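# Press front panel onto computer tower with both arms

## Task

Mount the front panel on the tower's front face with its top edge upward, and push it in until every one of the four pegs has snapped into its hole. The panel's door must end up closed and the tower must remain standing upright.

## Robot and tools

Robot: two arms, left_arm and right_arm, each ending in a two-finger gripper with a wrist camera (cam_left_wrist, cam_right_wrist, both 896x504). Left_arm sits on the +y side of the table; the names do not match image sides.

Frames. The scene frame has its origin at table-top height, midway between the nominal bases, +x out over the table, +z up. Each arm's hand positions, quaternions, velocities and Hand targets, and its wrist camera's pose, are given in that arm's own base frame. Calibrated bases in the scene frame: left_arm at (+0.012, +0.244, +0.041) m, quat_wxyz (+1.000, 0, 0, -0.025); right_arm at (+0.022, -0.249, +0.002) m, quat_wxyz (+1.000, 0, 0, +0.005). Both bases have up as +z. The gripper's fingers extend along its +z axis and separate along its y axis. end_effector_position is the pinch point between the pads, about 1 cm short of the fingertips. Reported poses can be off by a few centimetres, more at long reach, and an arm can rest a centimetre or more from a free-air command because of friction and weight, without touching anything.

The row. Every motion argument is built from rows of 16 plain numbers covering both arms in one list: left_arm x, y, z (metres), qw, qx, qy, qz (unit quaternion, w first), opening; then the same eight for right_arm. Positions and quaternions are absolute poses of that arm's end_effector in its own base frame, not offsets. Opening runs from -1 (closed) to +1 (fully open, 0.094 m). Each row must include both arms even if one stays still; for a still arm, resend exactly the pose from the last result before it stopped and its current opening. Keep a constant quaternion across rows to hold orientation rather than copying a drifted reading. Writing 0 as an opening is a real command.

execute_actions(actions, cameras): actions is a list of actions; each action is up to 15 rows, one per 1/30 s step, and a short action repeats its last row to fill 15 steps (0.5 s). An action is rejected for both arms if any target lies more than 0.6 m from that gripper's current position along any of the gripper's axes; a malformed action, or a first action failing this test against the last reported state, rejects the whole call. An empty list just reports state and images. The controller limits each step's commanded turn to 40 degrees from the measured orientation and may stop short; the result's Hand target shows where each arm is actually being sent, so issue the remainder next time.

move(target, speed, blend, opening_speed, blocking, cameras): drives each gripper in a straight line from its Hand target to a single 16-number row or through a list of up to 15 rows, with no 0.6 m limit. speed is m/s per arm path, 0.002 to 4.3, default 0.25 (turning up to twice that in rad/s); one value or one per target. blend (m) rounds corners of a list; 0 stops at each point. opening_speed (per second on the -1..1 scale, at least 0.2) ramps the fingers; use a low value when gripping anything fragile. blocking=false returns after about 0.5 s while the move continues; a new move replaces a running one. Moves cap at 10 s. Paths ignore obstacles and the other arm; avoid routing near an arm's own base, which can flip its shoulder. Faster moves lag, stray and hit harder; aiming well past a contact presses harder. The result adds a move: line: done, off_target, moving, held or fault, plus limits such as paced (pose clipped) or held (steps withheld by a check, including the inter-arm clearance check). done means within 10 mm and 2 degrees; it says nothing about contact.

wait(seconds 0 to 10): lets the scene run holding last commands; a running move continues. stop(): brakes a running move. zoom_image(camera, region [x0, y0, x1, y1] pixels, at most 504x504): enlarges part of a wrist camera's latest image. read_manual(section="licences"): licence texts only. finished_scene(scene): ends the scene irrevocably; the fit must hold with the robot released.

Result lines: end_effector_position and end_effector_quat_wxyz per arm; Hand target; Joint positions (last number is finger opening in metres); Joint velocities (may read within noise or be omitted); Joint torques in joint order, including gravity, with offsets and noise, and entries 3 and 4 wrapping at ±28 N m; grip_measured on the -1..1 scale (reads a little wide when empty, narrower than a firmly held part); grip_effort_nm (motor effort, negative closing, not a pad force); Tool commands; Motor temperatures; step readings of position for action calls. MOTOR HOT appears at 85 °C; at 100 °C that arm goes limp and drops for 30 to 60 s or more. Holding loads, stretched poses or pushing against unreachable targets heats motors, even while you think.

Gripping: fingers track your commanded opening until contact force saturates about 0.05 below the first-touch reading; release by commanding well above grip_measured. Each pad squeezes roughly 50 to 64 N.

Avoid: dropping parts or releasing them while moving, slams and heavy pushes, letting anything leave the table, tipping the tower, any arm stop, and any grasp or collision between the two arms, which can fail the task. Occasionally loose objects get nudged by outside pushes. Thinking time advances the simulation.

Each tool is called as name(argument=value, ...) on one line, values as JSON.

## Session

execute_actions(actions=[])

Scene clock: 0.00 s.
left_arm: end_effector_position=(+0.8130, +0.0515, +0.2914) grip_measured=+1.000 grip_effort_nm=n/a end_effector_quat_wxyz=(+0.324, +0.013, +0.943, -0.078) | right_arm: end_effector_position=(+0.4044, -0.0458, +0.3106) grip_measured=+1.000 grip_effort_nm=n/a end_effector_quat_wxyz=(+0.656, +0.407, +0.612, -0.171)
Joint positions: left_arm=[0.111 2.183 2.401 -1.141 0.224 0.063 0.094] | right_arm=[0.277 1.007 0.607 0.218 1.112 0.496 0.094]
Joint velocities: within noise
Joint torques (N m): no reading
Motor temperatures (°C): left_arm=[25 29 26 29 26 25 26] | right_arm=[23 28 26 23 26 24 27]
Heat: left arm: hottest shoulder 29 °C; right arm: hottest shoulder 28 °C.
Hand target: left_arm +0.8173, +0.0520, +0.2993; +0.334, +0.014, +0.939, -0.077 | right_arm +0.4085, -0.0446, +0.3249; +0.664, +0.412, +0.603, -0.162
Tool commands: left_gripper/opening=+1.0 right_gripper/opening=+1.0

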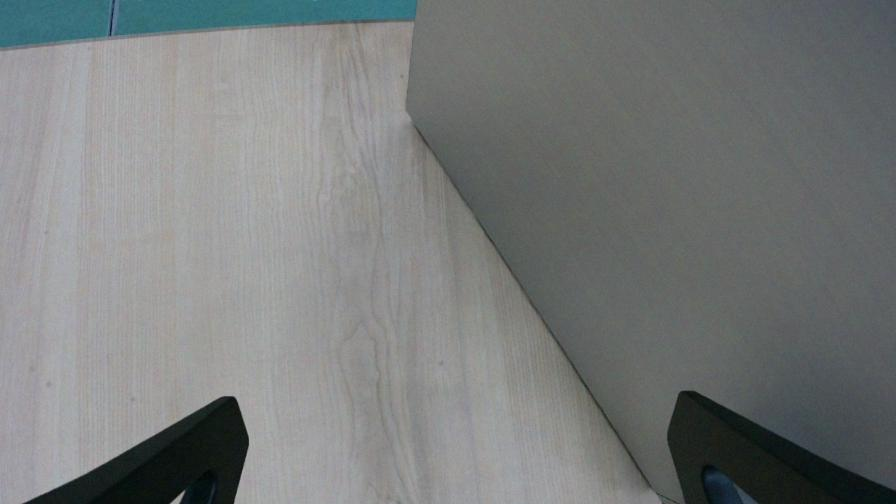

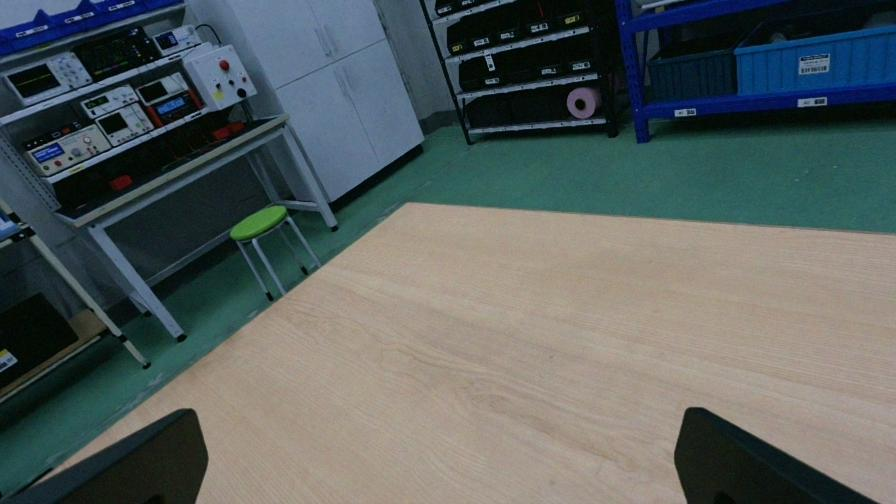

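move(target=[0.8130,0.0515,0.2914,0.324,0.013,0.943,-0.078,1,0.30,0.05,0.42,0.707,0,0.707,0,1])

Scene clock: 26.67 s.
left_arm: end_effector_position=(+0.8130, +0.0515, +0.2914) grip_measured=+1.000 grip_effort_nm=-0.037 end_effector_quat_wxyz=(+0.324, +0.013, +0.943, -0.078) | right_arm: end_effector_position=(+0.3045, +0.0480, +0.3842) grip_measured=+1.000 grip_effort_nm=0.007 end_effector_quat_wxyz=(+0.688, +0.002, +0.725, -0.007)
Joint positions: left_arm=[0.111 2.183 2.401 -1.141 0.224 0.063 0.094] | right_arm=[0.365 0.365 0.544 -0.236 0.378 0.013 0.094]
Joint torques (N m): left_arm=[0.15 -20.89 9.22 1.7 0.14 0.05] | right_arm=[-0.44 -0.5 15.76 1.21 -0.08 -0.16]
Heat: left arm: hottest shoulder 32 °C; right arm: hottest elbow 30 °C.
Hand target: left_arm +0.8130, +0.0515, +0.2913; +0.324, +0.013, +0.943, -0.078 | right_arm +0.2987, +0.0492, +0.4191; +0.707, +0.000, +0.707, +0.000
Off the commanded pose: left_arm 0.000 m, 0 deg | right_arm 0.036 m, 3 deg.
move: off_target (right_arm)
camera_calibration:
cam_right_wrist: T_world_to_cam=[[-0.030054, -0.999545, 0.00248838, 0.0548099], [-0.470233, 0.0119419, -0.882462, 0.52109], [0.882031, -0.0276917, -0.470378, 0.000522385], [0, 0, 0, 1]] pos_world=[0.24622, 0.0485766, 0.459951]

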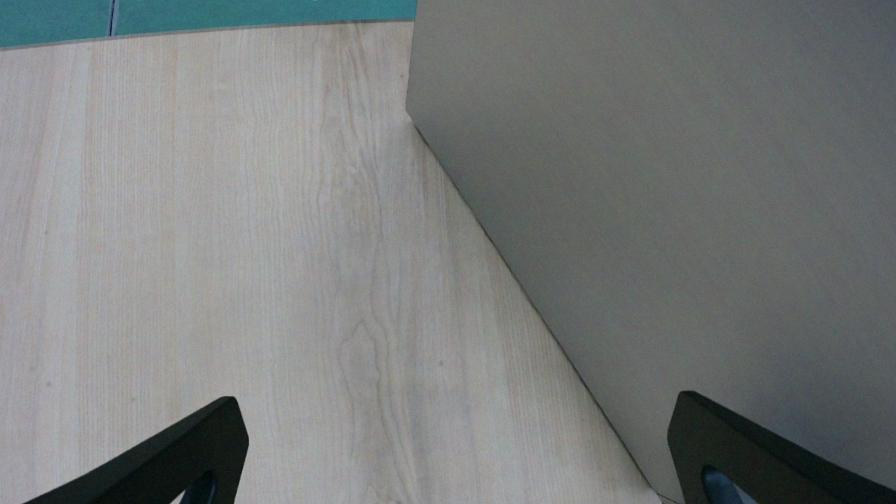

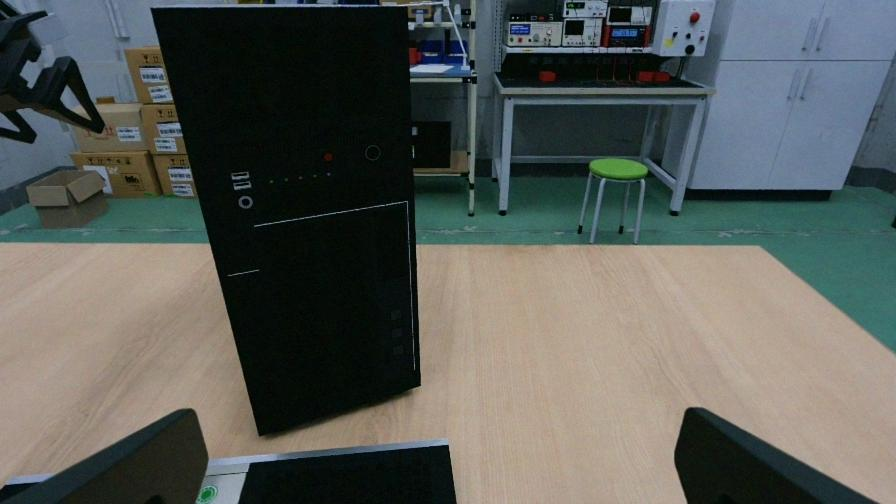

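zoom_image(camera="cam_right_wrist", region=[140, 0, 460, 440])

move(target=[0.8130,0.0515,0.2914,0.324,0.013,0.943,-0.078,1,0.35,0.05,0.38,0.38,0,0.925,0,1], cameras=["cam_right_wrist"])

Scaled by 1.145 from the camera's 896x504 image, which has a finer 1280x720 frame.

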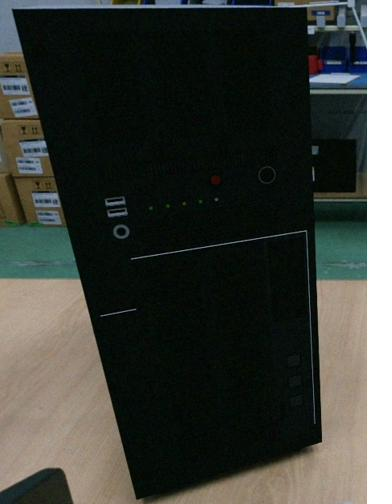

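Scene clock: 34.30 s.
left_arm: end_effector_position=(+0.8130, +0.0515, +0.2914) grip_measured=+1.000 grip_effort_nm=-0.037 end_effector_quat_wxyz=(+0.324, +0.013, +0.943, -0.078) | right_arm: end_effector_position=(+0.3438, +0.0528, +0.3521) grip_measured=+1.000 grip_effort_nm=0.007 end_effector_quat_wxyz=(+0.360, -0.014, +0.933, -0.006)
Joint positions: left_arm=[0.111 2.183 2.401 -1.141 0.224 0.063 0.094] | right_arm=[0.23 0.817 1.033 -1.063 0.155 0.142 0.094]
Joint torques (N m): left_arm=[0.03 -20.78 9.2 1.62 0.13 0.06] | right_arm=[-2.37 -3.49 15.24 0.75 -0.01 0.07]
Motor temperatures (°C): left_arm=[25 33 30 29 26 25 25] | right_arm=[23 28 33 23 25 24 26]
Heat: left arm: hottest shoulder 33 °C; right arm: hottest elbow 33 °C.
Hand target: left_arm +0.8130, +0.0515, +0.2913; +0.324, +0.013, +0.943, -0.078 | right_arm +0.3490, +0.0499, +0.3796; +0.380, +0.000, +0.925, +0.000
Off the commanded pose: left_arm 0.000 m, 0 deg | right_arm 0.029 m, 3 deg.
move: off_target (right_arm)
camera_calibration:
cam_right_wrist: T_world_to_cam=[[0.00550255, -0.999549, 0.029517, 0.0391402], [-0.955397, -0.0139708, -0.294995, 0.47245], [0.295274, -0.0265772, -0.955043, 0.323174], [0, 0, 0, 1]] pos_world=[0.355737, 0.0543121, 0.44686]
Images, in order (width x height): cam_right_wrist 896x504.

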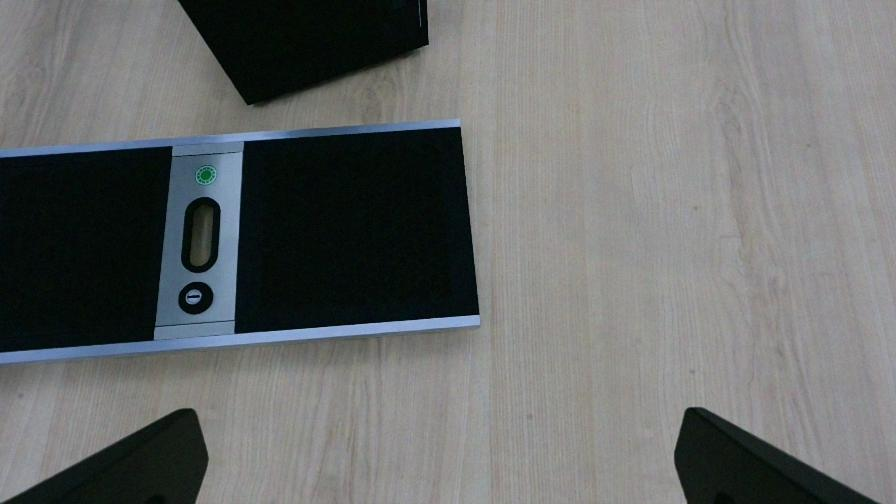

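move(target=[0.38,0.0,0.38,0.38,0,0.925,0,1,0.35,0.05,0.38,0.38,0,0.925,0,1], cameras=["cam_left_wrist"])

Scene clock: 49.10 s.
left_arm: end_effector_position=(+0.3809, +0.0023, +0.3824) grip_measured=+1.000 grip_effort_nm=-0.032 end_effector_quat_wxyz=(+0.385, +0.003, +0.923, +0.003) | right_arm: end_effector_position=(+0.3437, +0.0529, +0.3520) grip_measured=+1.000 grip_effort_nm=0.007 end_effector_quat_wxyz=(+0.360, -0.014, +0.933, -0.006)
Joint positions: left_arm=[0.009 0.885 1.119 -1.014 0.003 0.014 0.094] | right_arm=[0.23 0.817 1.033 -1.063 0.155 0.143 0.094]
Joint torques (N m): left_arm=[-0.67 -2.32 9.24 1.58 -0.11 -0.1] | right_arm=[-2.55 -3.84 15.38 0.85 0.02 0.03]
Heat: left arm: hottest shoulder 34 °C; right arm: hottest elbow 36 °C.
Hand target: left_arm +0.3800, +0.0000, +0.3801; +0.380, +0.000, +0.925, +0.000 | right_arm +0.3489, +0.0499, +0.3796; +0.380, +0.000, +0.925, +0.000
Off the commanded pose: left_arm 0.003 m, 1 deg | right_arm 0.029 m, 3 deg.
move: off_target (right_arm)
camera_calibration:
cam_left_wrist: T_world_to_cam=[[-0.00979427, -0.999805, -0.0171225, 0.0137316], [-0.937965, 0.0151209, -0.346401, 0.52933], [0.346593, 0.0126675, -0.93793, 0.314174], [0, 0, 0, 1]] pos_world=[0.387737, 0.00174516, 0.478269]
Images, in order (width x height): cam_left_wrist 896x504.

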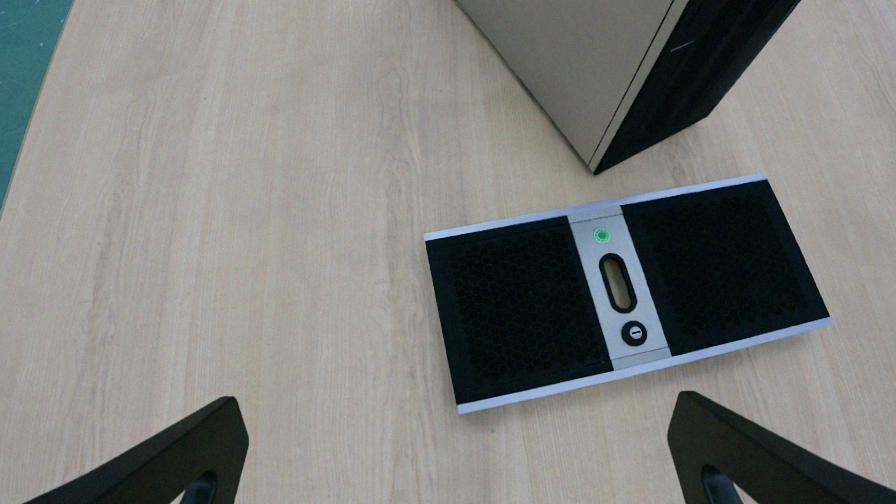

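zoom_image(camera="cam_left_wrist", region=[420, 160, 640, 420])

zoom_image(camera="cam_left_wrist", region=[600, 160, 850, 390])

zoom_image(camera="cam_left_wrist", region=[520, 0, 860, 200])

Scaled by 1.938 from the camera's 896x504 image, which has a finer 1280x720 frame.

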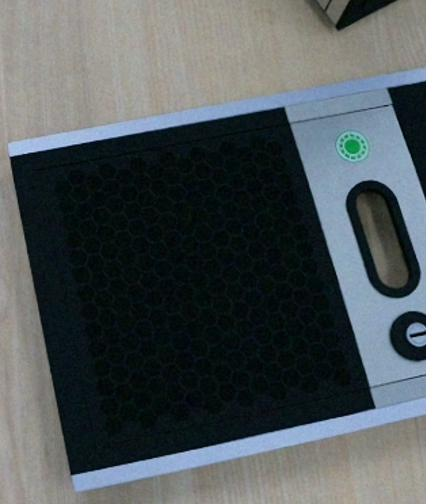

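Scaled by 2.016 from the camera's 896x504 image, which has a finer 1280x720 frame.

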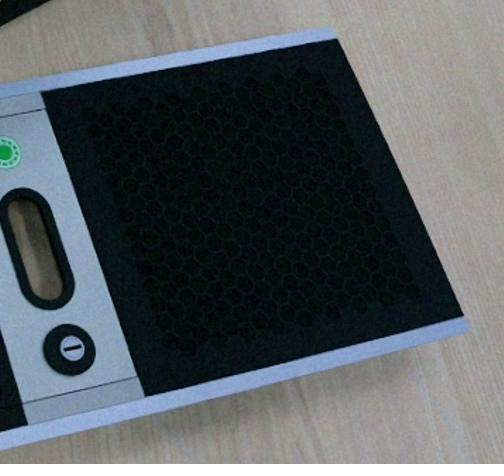

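Scaled by 1.482 from the camera's 896x504 image, which has a finer 1280x720 frame.

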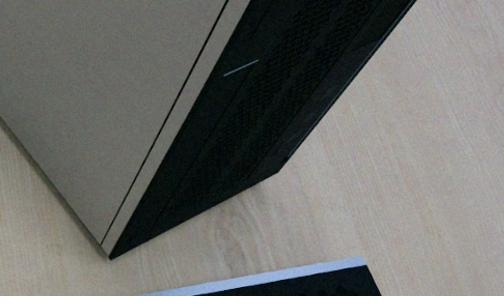

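move(target=[0.38,0.0,0.38,0.38,0,0.925,0,1,0.36,0.10,0.36,0.776,-0.127,0.596,0.165,1], cameras=["cam_right_wrist"])

zoom_image(camera="cam_right_wrist", region=[200, 0, 700, 504])

Scene clock: 100.13 s.
left_arm: end_effector_position=(+0.3809, +0.0024, +0.3824) grip_measured=+1.000 grip_effort_nm=-0.032 end_effector_quat_wxyz=(+0.385, +0.003, +0.923, +0.003) | right_arm: end_effector_position=(+0.3581, +0.1042, +0.3593) grip_measured=+1.000 grip_effort_nm=0.007 end_effector_quat_wxyz=(+0.773, -0.134, +0.598, +0.164)
Joint positions: left_arm=[0.009 0.885 1.119 -1.014 0.003 0.014 0.094] | right_arm=[0.17 0.712 0.359 0.614 -0.251 0.056 0.094]
Joint torques (N m): left_arm=[-0.38 -2.37 9.25 1.58 -0.09 -0.08] | right_arm=[-2.14 -1.61 9.91 2.13 -0.04 0.07]
Motor temperatures (°C): left_arm=[25 30 32 29 25 24 25] | right_arm=[23 28 42 23 25 23 26]
Heat: left arm: hottest elbow 32 °C; right arm: hottest elbow 42 °C.
Hand target: left_arm +0.3800, +0.0001, +0.3801; +0.380, +0.000, +0.925, +0.000 | right_arm +0.3599, +0.1001, +0.3599; +0.776, -0.127, +0.596, +0.165
Off the commanded pose: left_arm 0.003 m, 1 deg | right_arm 0.005 m, 1 deg.
move: done
camera_calibration:
cam_right_wrist: T_world_to_cam=[[0.399897, -0.91656, 0.000503593, -0.0492735], [-0.16838, -0.0740047, -0.98294, 0.460556], [0.900961, 0.39299, -0.183925, -0.210481], [0, 0, 0, 1]] pos_world=[0.286888, 0.0716381, 0.414011]
Images, in order (width x height): cam_right_wrist 896x504.

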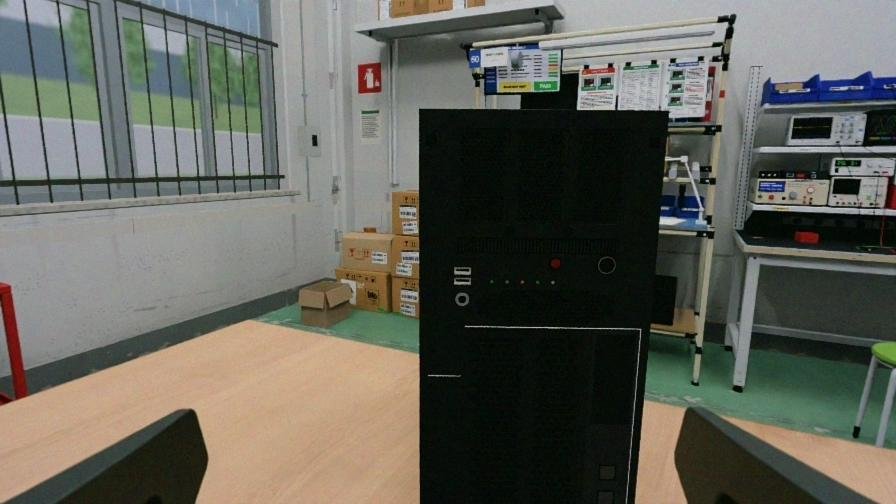

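Scaled by 1.000.

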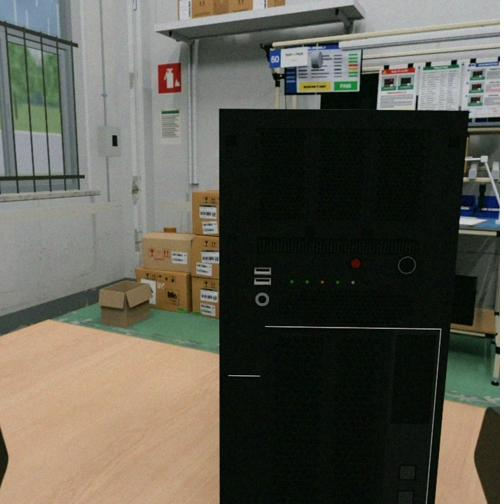

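zoom_image(camera="cam_right_wrist", region=[410, 100, 680, 250])

zoom_image(camera="cam_right_wrist", region=[410, 350, 680, 504])

Scaled by 1.867 from the camera's 896x504 image, which has a finer 1280x720 frame.

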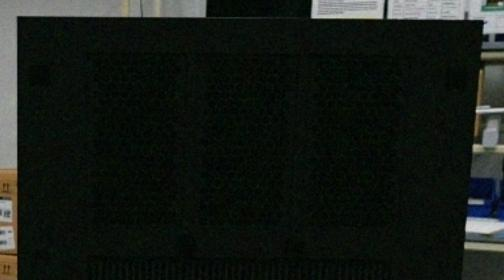

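Scaled by 1.867 from the camera's 896x504 image, which has a finer 1280x720 frame.

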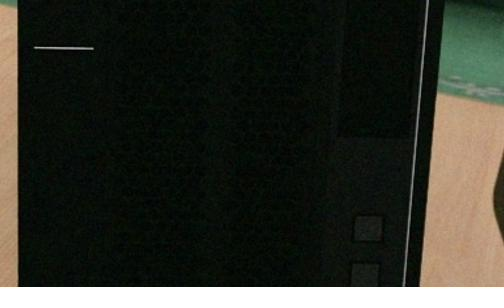

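zoom_image(camera="cam_left_wrist", region=[550, 195, 690, 375])

zoom_image(camera="cam_left_wrist", region=[580, 220, 630, 260])

This scene's latest camera images include none from cam_left_wrist. They are from: cam_right_wrist. cam_left_wrist's image comes with the result of a call that names it in "cameras".

This scene's latest camera images include none from cam_left_wrist. They are from: cam_right_wrist. cam_left_wrist's image comes with the result of a call that names it in "cameras".

move(target=[0.49,-0.185,0.22,0.38,0,0.925,0,1,0.30,-0.05,0.34,0.707,0,0.707,0,1], cameras=["cam_left_wrist"])

zoom_image(camera="cam_left_wrist", region=[340, 80, 560, 400])

Scene clock: 140.07 s.
left_arm: end_effector_position=(+0.4776, -0.1777, +0.2049) grip_measured=+1.000 grip_effort_nm=-0.037 end_effector_quat_wxyz=(+0.363, +0.008, +0.932, +0.010) | right_arm: end_effector_position=(+0.3018, -0.0469, +0.3107) grip_measured=+1.000 grip_effort_nm=0.007 end_effector_quat_wxyz=(+0.691, +0.007, +0.722, +0.014)
Joint positions: left_arm=[-0.461 1.326 0.992 -0.552 -0.317 -0.329 0.094] | right_arm=[-0.354 0.316 0.34 -0.071 -0.363 0.013 0.094]
Joint torques (N m): left_arm=[-0.15 -8.06 11.33 2.32 -0.32 -0.1] | right_arm=[-2.26 0.26 14.83 1.29 -0.12 -0.18]
Heat: left arm: hottest elbow 32 °C; right arm: hottest elbow 39 °C.
Hand target: left_arm +0.4893, -0.1847, +0.2201; +0.380, +0.000, +0.925, +0.000 | right_arm +0.2991, -0.0495, +0.3395; +0.707, +0.000, +0.707, +0.000
Off the commanded pose: left_arm 0.021 m, 3 deg | right_arm 0.029 m, 3 deg.
move: off_target (left_arm, right_arm)
camera_calibration:
cam_left_wrist: T_world_to_cam=[[-0.0151594, -0.999303, -0.0341109, -0.162289], [-0.9535, 0.0247179, -0.300377, 0.560902], [0.30101, 0.0279712, -0.953211, 0.144132], [0, 0, 0, 1]] pos_world=[0.488975, -0.180072, 0.300334]
Images, in order (width x height): cam_left_wrist 896x504.

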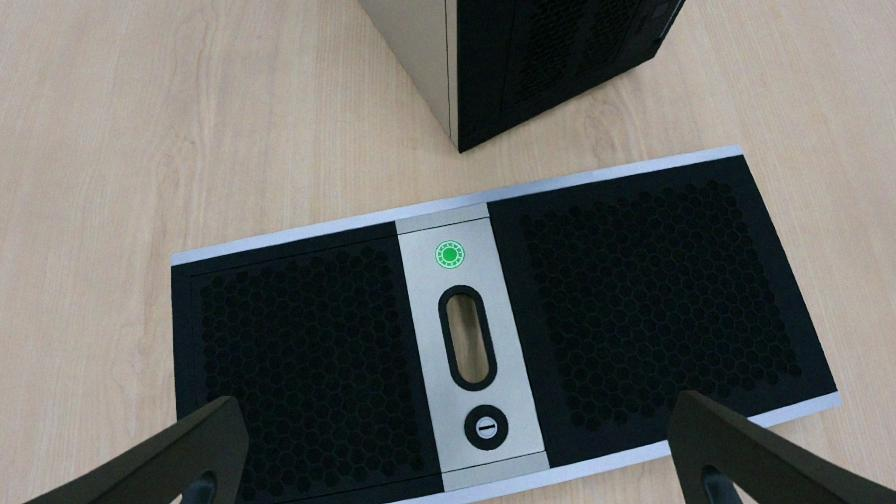

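Scaled by 1.575 from the camera's 896x504 image, which has a finer 1280x720 frame.

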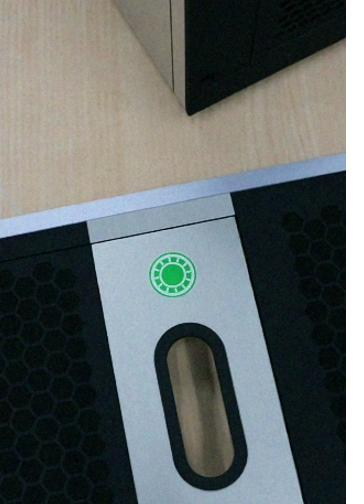

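move(target=[0.49,-0.185,0.30,0.38,0,0.925,0,1,0.24,0.03,0.12,0.793,0,0.609,0,1], cameras=["cam_right_wrist"])

zoom_image(camera="cam_right_wrist", region=[250, 250, 650, 474])

Scene clock: 185.10 s.
left_arm: end_effector_position=(+0.4801, -0.1789, +0.2409) grip_measured=+1.000 grip_effort_nm=-0.022 end_effector_quat_wxyz=(+0.361, +0.009, +0.933, +0.011) | right_arm: end_effector_position=(+0.2816, -0.0259, +0.2280) grip_measured=+1.000 grip_effort_nm=0.007 end_effector_quat_wxyz=(+0.711, +0.004, +0.703, +0.004)
Joint positions: left_arm=[-0.461 1.308 1.075 -0.659 -0.317 -0.329 0.094] | right_arm=[-0.228 0.153 0.074 0.091 -0.228 0.013 0.094]
Joint torques (N m): left_arm=[-0.03 -9.52 12.66 1.42 -0.31 -0.07] | right_arm=[-2.49 1.67 14.71 1.24 -0.09 -0.05]
Heat: left arm: hottest elbow 33 °C; right arm: hottest elbow 40 °C.
Hand target: left_arm +0.4887, -0.1844, +0.2683; +0.380, +0.000, +0.925, +0.000 | right_arm +0.2824, -0.0294, +0.2542; +0.723, +0.004, +0.690, -0.003
Off the commanded pose: left_arm 0.060 m, 3 deg | right_arm 0.129 m, 14 deg.
move: held (right_arm; a check stopped the path), off_target (left_arm; braked when a check withheld steps of right_arm); limits=held
pose unreachable (right arm): on one or more control steps of this call, first in action 0 (counted from 0), this arm could not follow its commanded pose, so it was not sent that pose on those steps. It may still have moved: this result reports where it is.
cause: moving toward the commanded pose would bring two parts of the arm too close to each other (its shoulder (the part past joint 1) and its forearm (the part past joint 3), with joints 2 (shoulder) and 3 (elbow) between them).
camera_calibration:
cam_right_wrist: T_world_to_cam=[[-0.0168711, -0.999728, -0.0160724, -0.0189262], [-0.41294, 0.0216066, -0.910502, 0.363916], [0.910602, -0.00872425, -0.413192, -0.0754115], [0, 0, 0, 1]] pos_world=[0.218626, -0.027442, 0.299883]
Images, in order (width x height): cam_right_wrist 896x504.

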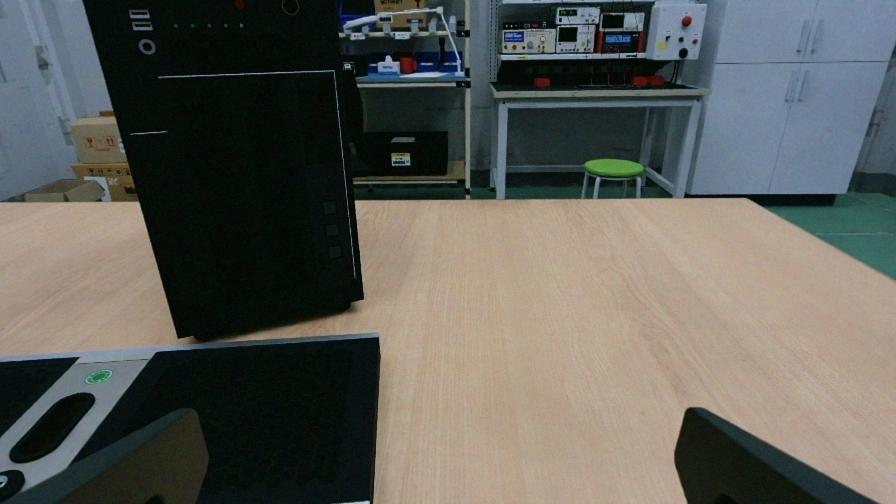

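Scaled by 1.260 from the camera's 896x504 image, which has a finer 1280x720 frame.

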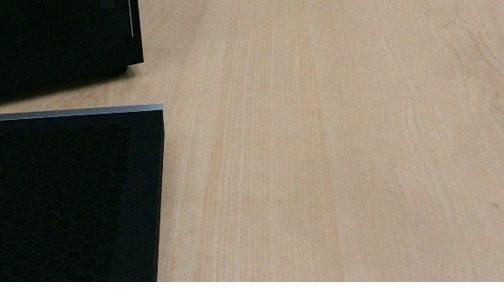

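execute_actions(actions=[], cameras=["cam_left_wrist"])

zoom_image(camera="cam_left_wrist", region=[700, 300, 850, 420])

zoom_image(camera="cam_left_wrist", region=[400, 170, 600, 420])

Scene clock: 196.07 s.
left_arm: end_effector_position=(+0.4801, -0.1789, +0.2409) grip_measured=+1.000 grip_effort_nm=-0.032 end_effector_quat_wxyz=(+0.361, +0.009, +0.933, +0.011) | right_arm: end_effector_position=(+0.2816, -0.0259, +0.2280) grip_measured=+1.000 grip_effort_nm=0.007 end_effector_quat_wxyz=(+0.711, +0.004, +0.703, +0.004)
Joint positions: left_arm=[-0.461 1.308 1.075 -0.659 -0.317 -0.329 0.094] | right_arm=[-0.228 0.153 0.074 0.091 -0.228 0.013 0.094]
Joint velocities: within noise
Joint torques (N m): left_arm=[-0.15 -9.05 12.57 1.44 -0.33 -0.09] | right_arm=[-2.32 1.38 14.97 1.07 -0.1 -0.04]
Motor temperatures (°C): left_arm=[25 29 34 28 25 23 25] | right_arm=[23 28 42 23 24 23 25]
Heat: left arm: hottest elbow 34 °C; right arm: hottest elbow 42 °C.
Hand target: left_arm +0.4887, -0.1844, +0.2683; +0.380, +0.000, +0.925, +0.000 | right_arm +0.2824, -0.0294, +0.2543; +0.724, +0.004, +0.690, -0.003
Tool commands: left_gripper/opening=+1.0 right_gripper/opening=+1.0
Off the commanded pose: left_arm 0.060 m, 3 deg | right_arm 0.129 m, 14 deg.
camera_calibration:
cam_left_wrist: T_world_to_cam=[[-0.0150353, -0.999241, -0.0359464, -0.161848], [-0.954822, 0.0250196, -0.296124, 0.573888], [0.296798, 0.0298701, -0.954473, 0.18042], [0, 0, 0, 1]] pos_world=[0.491979, -0.181473, 0.33633]
Images, in order (width x height): cam_left_wrist 896x504.

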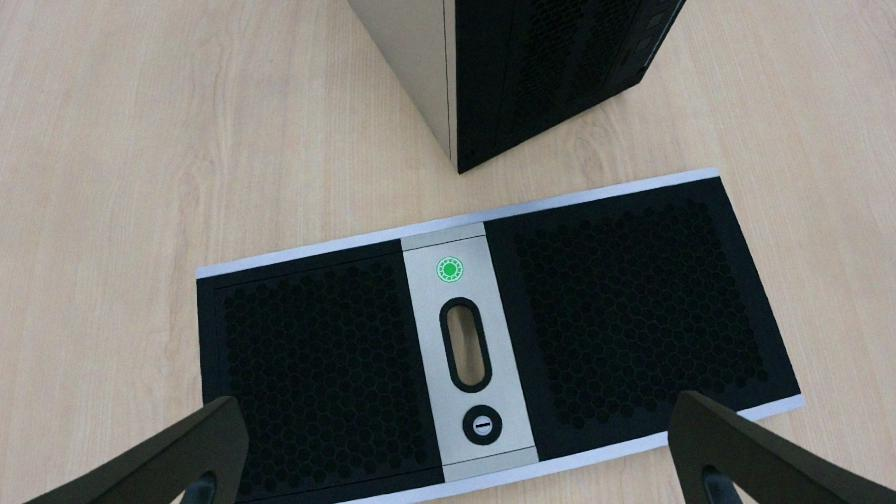

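Scaled by 3.360 from the camera's 896x504 image, which has a finer 1280x720 frame.

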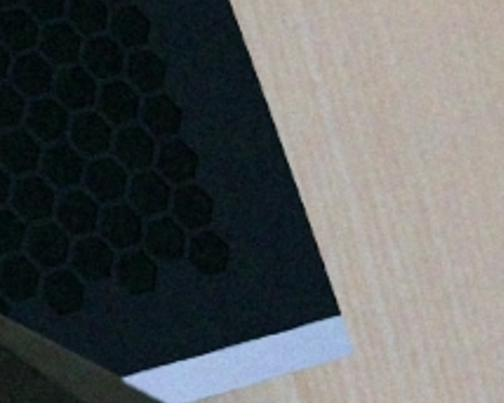

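Scaled by 2.016 from the camera's 896x504 image, which has a finer 1280x720 frame.

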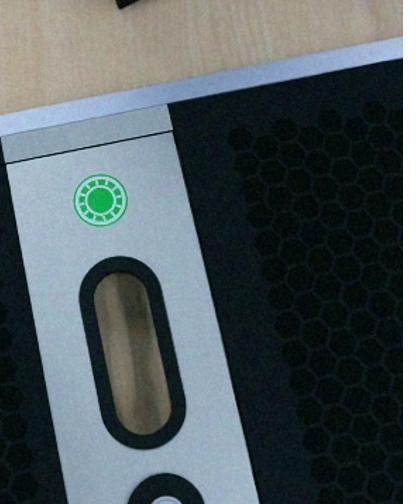

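move(target=[0.33,0.14,0.32,0.38,0,0.925,0,1,0.2816,-0.0259,0.26,0.711,0.004,0.703,0.004,1], cameras=[])

move(target=[0.33,0.14,0.32,0.38,0,0.925,0,1,0.56,0.29,0.24,0,0.743,-0.669,0,1])

Scene clock: 229.07 s.
left_arm: end_effector_position=(+0.3234, +0.1333, +0.2981) grip_measured=+1.000 grip_effort_nm=-0.032 end_effector_quat_wxyz=(+0.368, -0.007, +0.930, -0.010) | right_arm: end_effector_position=(+0.2798, -0.0255, +0.2219) grip_measured=+1.000 grip_effort_nm=0.012 end_effector_quat_wxyz=(+0.690, +0.009, +0.724, +0.008)
Joint positions: left_arm=[0.585 0.841 0.903 -0.975 0.4 0.433 0.094] | right_arm=[-0.228 0.132 0.095 -0.012 -0.228 0.013 0.094]
Joint torques (N m): left_arm=[0.38 -1.2 13.01 1.25 0.36 0.14] | right_arm=[-1.32 1.03 15.86 1.2 -0.05 -0.06]
Heat: left arm: hottest elbow 36 °C; right arm: hottest elbow 45 °C.
Hand target: left_arm +0.3293, +0.1396, +0.3198; +0.380, +0.000, +0.925, +0.000 | right_arm +0.2793, -0.0255, +0.2591; +0.711, +0.004, +0.703, +0.004
Off the commanded pose: left_arm 0.024 m, 2 deg | right_arm 0.038 m, 3 deg.
move: off_target (left_arm, right_arm)
No camera images: "cameras" was empty.

Scene clock: 234.40 s.
left_arm: end_effector_position=(+0.3234, +0.1333, +0.2981) grip_measured=+1.000 grip_effort_nm=-0.037 end_effector_quat_wxyz=(+0.368, -0.006, +0.930, -0.010) | right_arm: end_effector_position=(+0.5528, +0.2807, +0.2277) grip_measured=+1.000 grip_effort_nm=0.002 end_effector_quat_wxyz=(+0.014, +0.736, -0.677, -0.007)
Joint positions: left_arm=[0.585 0.841 0.903 -0.975 0.401 0.433 0.094] | right_arm=[0.47 2.018 2.099 -1.682 -0.003 -1.183 0.094]
Joint torques (N m): left_arm=[0.79 -1.26 13.12 1.32 0.35 0.13] | right_arm=[-0.73 -18.78 13.79 -0.58 0.07 -0.15]
Heat: left arm: hottest elbow 37 °C; right arm: hottest elbow 45 °C.
Hand target: left_arm +0.3293, +0.1397, +0.3198; +0.380, +0.000, +0.925, +0.000 | right_arm +0.5593, +0.2897, +0.2401; -0.001, +0.743, -0.669, +0.000
Off the commanded pose: left_arm 0.024 m, 2 deg | right_arm 0.017 m, 2 deg.
move: off_target (left_arm, right_arm)
camera_calibration:
cam_left_wrist: T_world_to_cam=[[-0.00234682, -0.999902, 0.0137916, 0.131014], [-0.950041, -0.00207522, -0.312117, 0.44019], [0.312115, -0.0138351, -0.949943, 0.271797], [0, 0, 0, 1]] pos_world=[0.333675, 0.135675, 0.393776]
cam_right_wrist: T_world_to_cam=[[0.996981, 0.0766618, -0.0122964, -0.571318], [0.0744364, -0.898723, 0.432153, 0.152136], [0.0220786, -0.431763, -0.901717, 0.401379], [0, 0, 0, 1]] pos_world=[0.549407, 0.353827, 0.289159]

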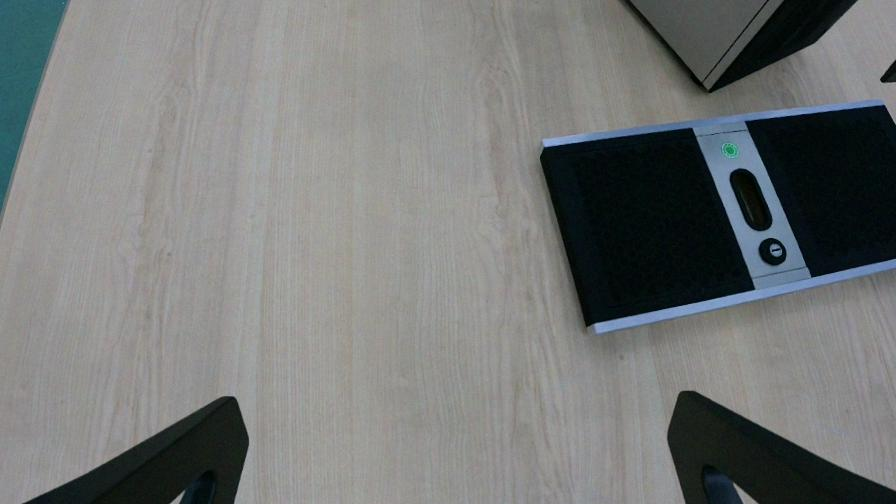

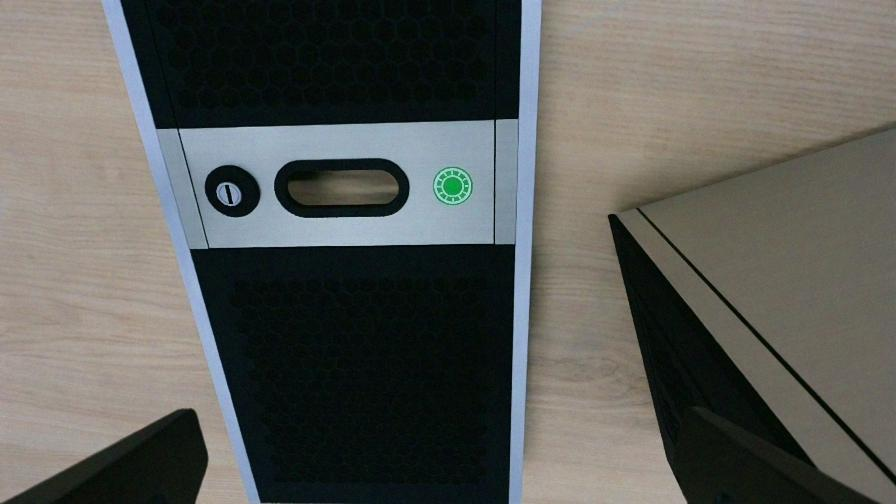

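move(target=[0.33,0.14,0.32,0.38,0,0.925,0,1,0.571,0.277,0.11,-0.01,0.745,-0.666,0.005,1], speed=0.1)

Scene clock: 256.97 s.
left_arm: end_effector_position=(+0.3234, +0.1333, +0.2981) grip_measured=+1.000 grip_effort_nm=-0.042 end_effector_quat_wxyz=(+0.368, -0.006, +0.930, -0.010) | right_arm: end_effector_position=(+0.5649, +0.2828, +0.1134) grip_measured=+1.000 grip_effort_nm=-0.007 end_effector_quat_wxyz=(-0.008, +0.745, -0.667, +0.003)
Joint positions: left_arm=[0.585 0.841 0.903 -0.975 0.401 0.433 0.094] | right_arm=[0.465 2.04 1.833 -1.347 -0.001 -1.217 0.094]
Joint torques (N m): left_arm=[0.5 -1.44 12.97 1.42 0.36 0.14] | right_arm=[-1.85 -19.08 9.14 0.32 0.04 -0.14]
Motor temperatures (°C): left_arm=[25 29 40 28 25 22 25] | right_arm=[23 30 44 23 24 23 25]
Heat: left arm: hottest elbow 40 °C; right arm: hottest elbow 44 °C.
Hand target: left_arm +0.3293, +0.1397, +0.3198; +0.380, +0.000, +0.925, +0.000 | right_arm +0.5708, +0.2769, +0.1101; -0.010, +0.745, -0.666, +0.005
Off the commanded pose: left_arm 0.024 m, 2 deg | right_arm 0.009 m, 0 deg.
move: off_target (left_arm)
camera_calibration:
cam_left_wrist: T_world_to_cam=[[-0.00234682, -0.999902, 0.0137916, 0.131014], [-0.950041, -0.00207522, -0.312117, 0.44019], [0.312115, -0.0138351, -0.949943, 0.271797], [0, 0, 0, 1]] pos_world=[0.333675, 0.135675, 0.393776]
cam_right_wrist: T_world_to_cam=[[0.994015, 0.10414, 0.0329888, -0.59607], [0.080998, -0.905249, 0.41709, 0.202313], [0.0732988, -0.411921, -0.908266, 0.265097], [0, 0, 0, 1]] pos_world=[0.556685, 0.354417, 0.17606]

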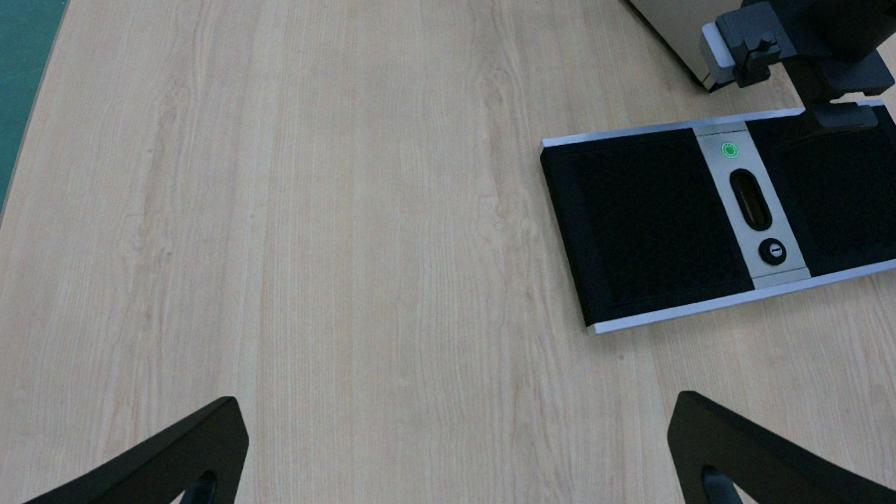

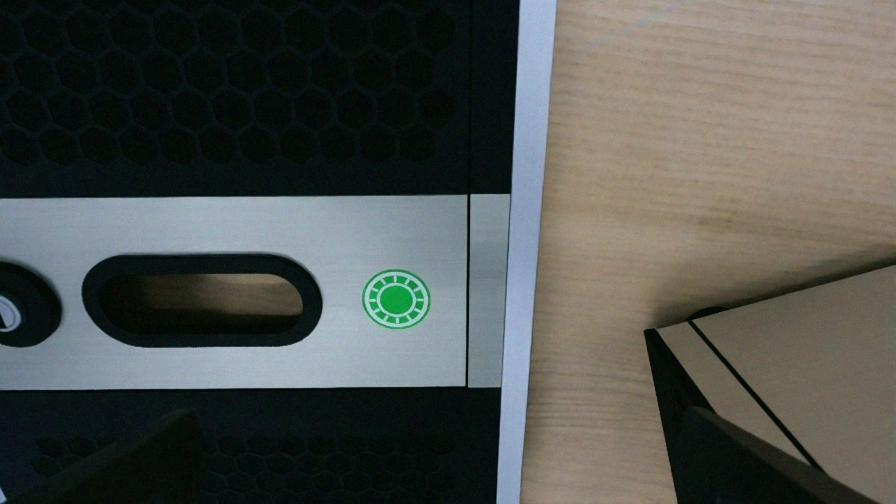

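move(target=[0.33,0.14,0.32,0.38,0,0.925,0,1,0.57,0.267,0.066,-0.01,0.745,-0.666,0.005,1], speed=0.08, cameras=["cam_right_wrist"])

zoom_image(camera="cam_right_wrist", region=[100, 254, 600, 504])

Scene clock: 270.13 s.
left_arm: end_effector_position=(+0.3234, +0.1333, +0.2981) grip_measured=+1.000 grip_effort_nm=-0.032 end_effector_quat_wxyz=(+0.368, -0.006, +0.930, -0.010) | right_arm: end_effector_position=(+0.5647, +0.2730, +0.0708) grip_measured=+1.000 grip_effort_nm=0.002 end_effector_quat_wxyz=(-0.010, +0.745, -0.667, +0.003)
Joint positions: left_arm=[0.585 0.841 0.903 -0.975 0.401 0.433 0.094] | right_arm=[0.451 2.057 1.745 -1.239 -0.001 -1.23 0.094]
Joint torques (N m): left_arm=[0.62 -1.38 13.08 1.36 0.38 0.12] | right_arm=[-1.9 -19.19 8.85 0.24 0.02 -0.18]
Heat: left arm: hottest elbow 41 °C; right arm: hottest elbow 43 °C.
Hand target: left_arm +0.3293, +0.1397, +0.3198; +0.380, +0.000, +0.925, +0.000 | right_arm +0.5698, +0.2671, +0.0660; -0.010, +0.745, -0.666, +0.005
Off the commanded pose: left_arm 0.024 m, 2 deg | right_arm 0.009 m, 0 deg.
move: off_target (left_arm)
camera_calibration:
cam_right_wrist: T_world_to_cam=[[0.993974, 0.103694, 0.0355552, -0.593513], [0.0795864, -0.905675, 0.416436, 0.212253], [0.0753834, -0.411097, -0.908469, 0.220973], [0, 0, 0, 1]] pos_world=[0.556386, 0.344618, 0.133459]
Images, in order (width x height): cam_right_wrist 896x504.

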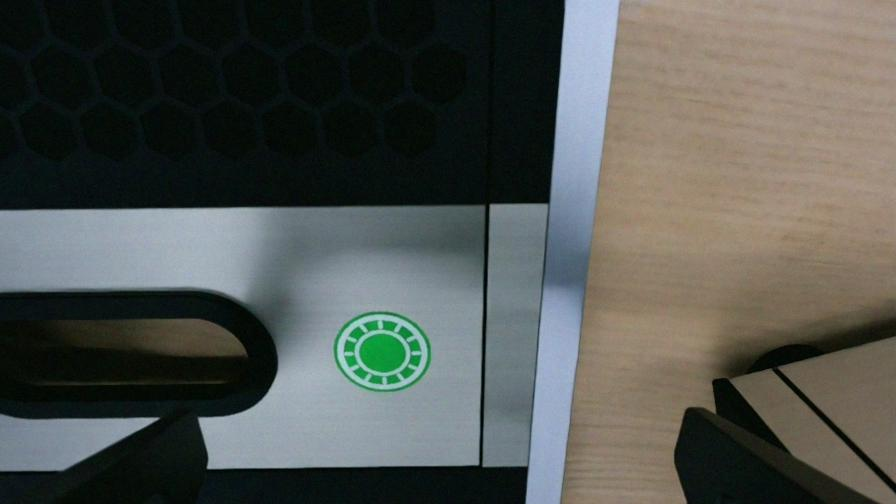

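Scaled by 1.008 from the camera's 896x504 image, which has a finer 1280x720 frame.

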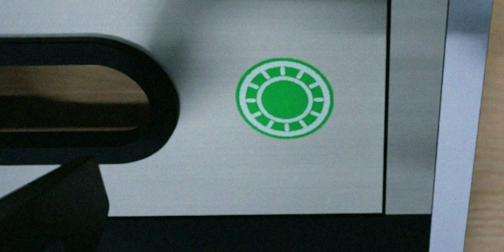

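move(target=[0.33,0.14,0.32,0.38,0,0.925,0,1,0.57,0.2685,0.0495,-0.01,0.745,-0.666,0.005,1], speed=0.05, cameras=["cam_right_wrist","cam_left_wrist"])

zoom_image(camera="cam_right_wrist", region=[0, 304, 400, 504])

zoom_image(camera="cam_left_wrist", region=[660, 40, 896, 240])

Scene clock: 294.20 s.
left_arm: end_effector_position=(+0.3234, +0.1333, +0.2981) grip_measured=+1.000 grip_effort_nm=-0.037 end_effector_quat_wxyz=(+0.368, -0.006, +0.930, -0.010) | right_arm: end_effector_position=(+0.5663, +0.2738, +0.0592) grip_measured=+1.000 grip_effort_nm=0.002 end_effector_quat_wxyz=(-0.013, +0.745, -0.667, +0.005)
Joint positions: left_arm=[0.585 0.841 0.903 -0.975 0.401 0.433 0.094] | right_arm=[0.451 2.066 1.729 -1.206 -0.001 -1.23 0.094]
Joint torques (N m): left_arm=[0.67 -1.38 13 1.33 0.37 0.13] | right_arm=[-2.32 -18.84 8.35 0.43 0.02 -0.16]
Heat: left arm: hottest elbow 42 °C; right arm: hottest elbow 41 °C.
Hand target: left_arm +0.3293, +0.1397, +0.3198; +0.380, +0.000, +0.925, +0.000 | right_arm +0.5697, +0.2686, +0.0497; -0.010, +0.745, -0.666, +0.005
Off the commanded pose: left_arm 0.024 m, 2 deg | right_arm 0.012 m, 0 deg.
move: off_target (left_arm, right_arm)
camera_calibration:
cam_left_wrist: T_world_to_cam=[[-0.00234682, -0.999902, 0.0137916, 0.131014], [-0.950041, -0.00207522, -0.312117, 0.44019], [0.312115, -0.0138351, -0.949943, 0.271797], [0, 0, 0, 1]] pos_world=[0.333675, 0.135675, 0.393776]
cam_right_wrist: T_world_to_cam=[[0.993654, 0.104027, 0.0427831, -0.595084], [0.0771335, -0.907019, 0.413966, 0.21959], [0.0818689, -0.408039, -0.909286, 0.206209], [0, 0, 0, 1]] pos_world=[0.557488, 0.345218, 0.122059]

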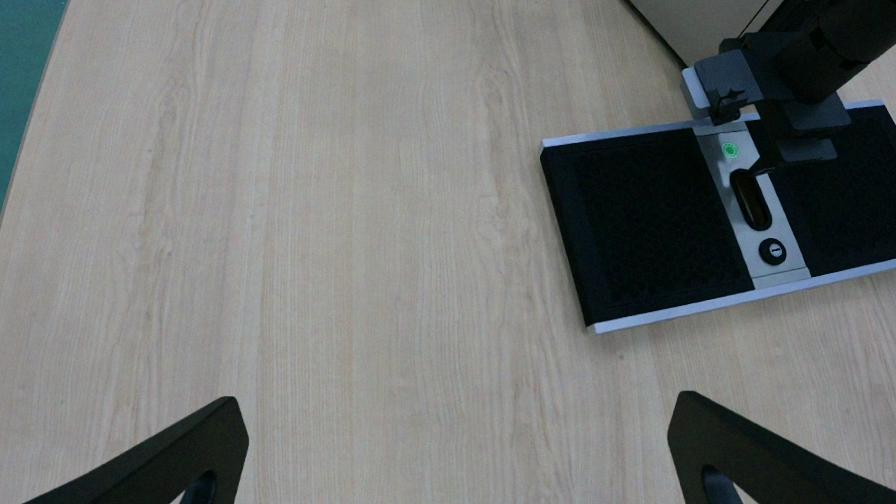

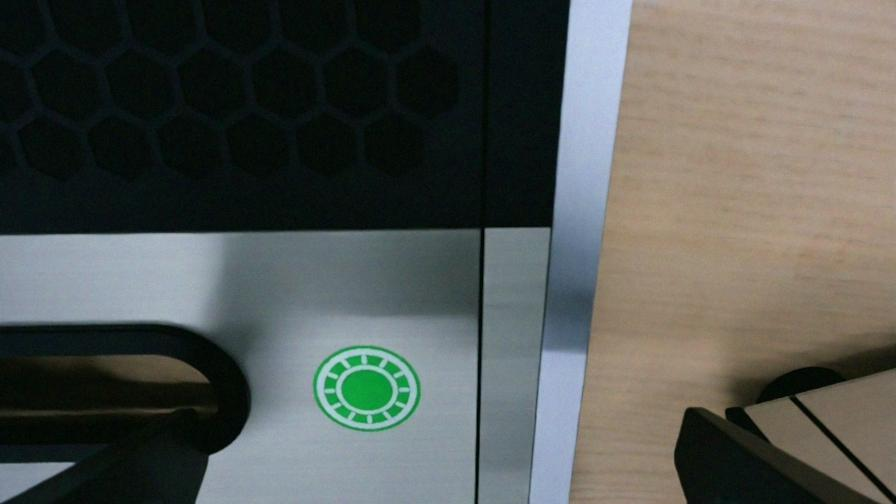

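Scaled by 1.260 from the camera's 896x504 image, which has a finer 1280x720 frame.

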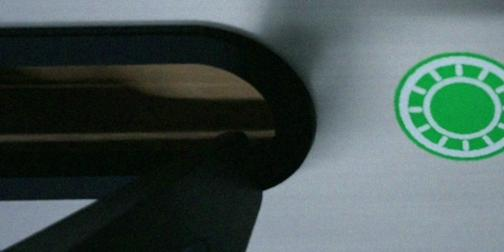

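Scaled by 2.136 from the camera's 896x504 image, which has a finer 1280x720 frame.

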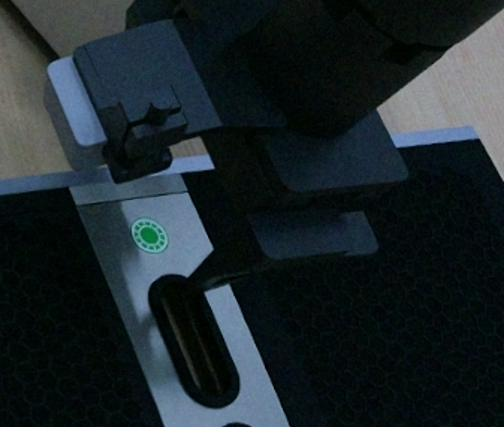

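move(target=[0.33,0.14,0.32,0.38,0,0.925,0,1,0.5697,0.2740,0.0485,-0.008,0.745,-0.666,0.003,1], speed=0.05, cameras=["cam_right_wrist"])

zoom_image(camera="cam_right_wrist", region=[0, 304, 400, 504])

Scene clock: 319.40 s.
left_arm: end_effector_position=(+0.3234, +0.1333, +0.2981) grip_measured=+1.000 grip_effort_nm=-0.032 end_effector_quat_wxyz=(+0.368, -0.006, +0.930, -0.010) | right_arm: end_effector_position=(+0.5663, +0.2738, +0.0592) grip_measured=+1.000 grip_effort_nm=0.002 end_effector_quat_wxyz=(-0.013, +0.745, -0.667, +0.005)
Joint positions: left_arm=[0.585 0.841 0.903 -0.975 0.401 0.433 0.094] | right_arm=[0.451 2.066 1.729 -1.206 -0.001 -1.23 0.094]
Joint torques (N m): left_arm=[0.5 -1.32 13 1.31 0.35 0.15] | right_arm=[-1.44 -17.96 9.81 0.12 -0.05 -0.08]
Motor temperatures (°C): left_arm=[25 28 43 28 25 22 25] | right_arm=[23 36 38 22 24 23 25]
Heat: left arm: hottest elbow 43 °C; right arm: hottest elbow 38 °C.
Hand target: left_arm +0.3293, +0.1397, +0.3198; +0.380, +0.000, +0.925, +0.000 | right_arm +0.5694, +0.2740, +0.0486; -0.008, +0.745, -0.666, +0.003
Off the commanded pose: left_arm 0.024 m, 2 deg | right_arm 0.011 m, 1 deg.
move: off_target (left_arm, right_arm)
camera_calibration:
cam_right_wrist: T_world_to_cam=[[0.993654, 0.104027, 0.0427831, -0.595084], [0.0771335, -0.907019, 0.413966, 0.21959], [0.0818689, -0.408039, -0.909286, 0.206209], [0, 0, 0, 1]] pos_world=[0.557488, 0.345218, 0.122059]
Images, in order (width x height): cam_right_wrist 896x504.

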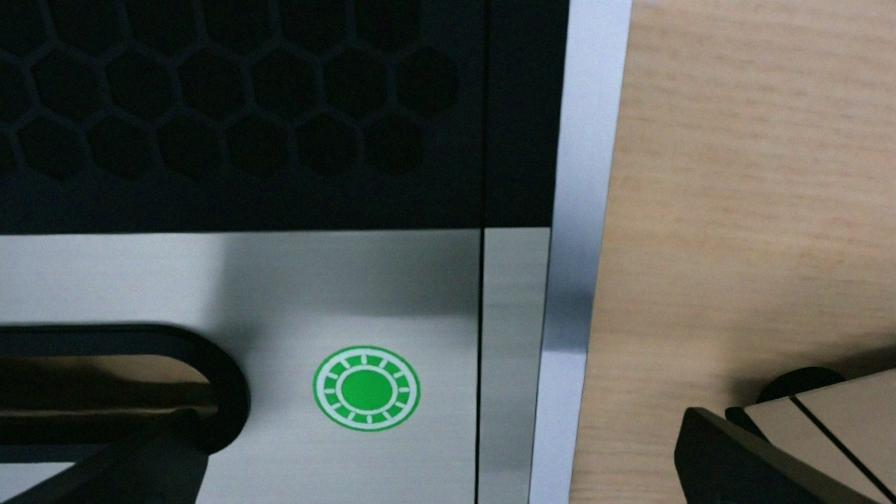

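Scaled by 1.260 from the camera's 896x504 image, which has a finer 1280x720 frame.

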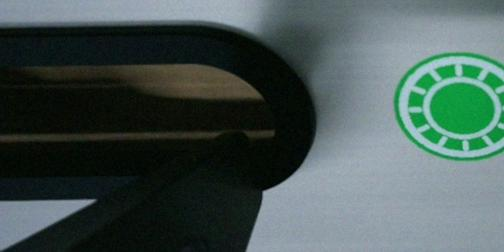

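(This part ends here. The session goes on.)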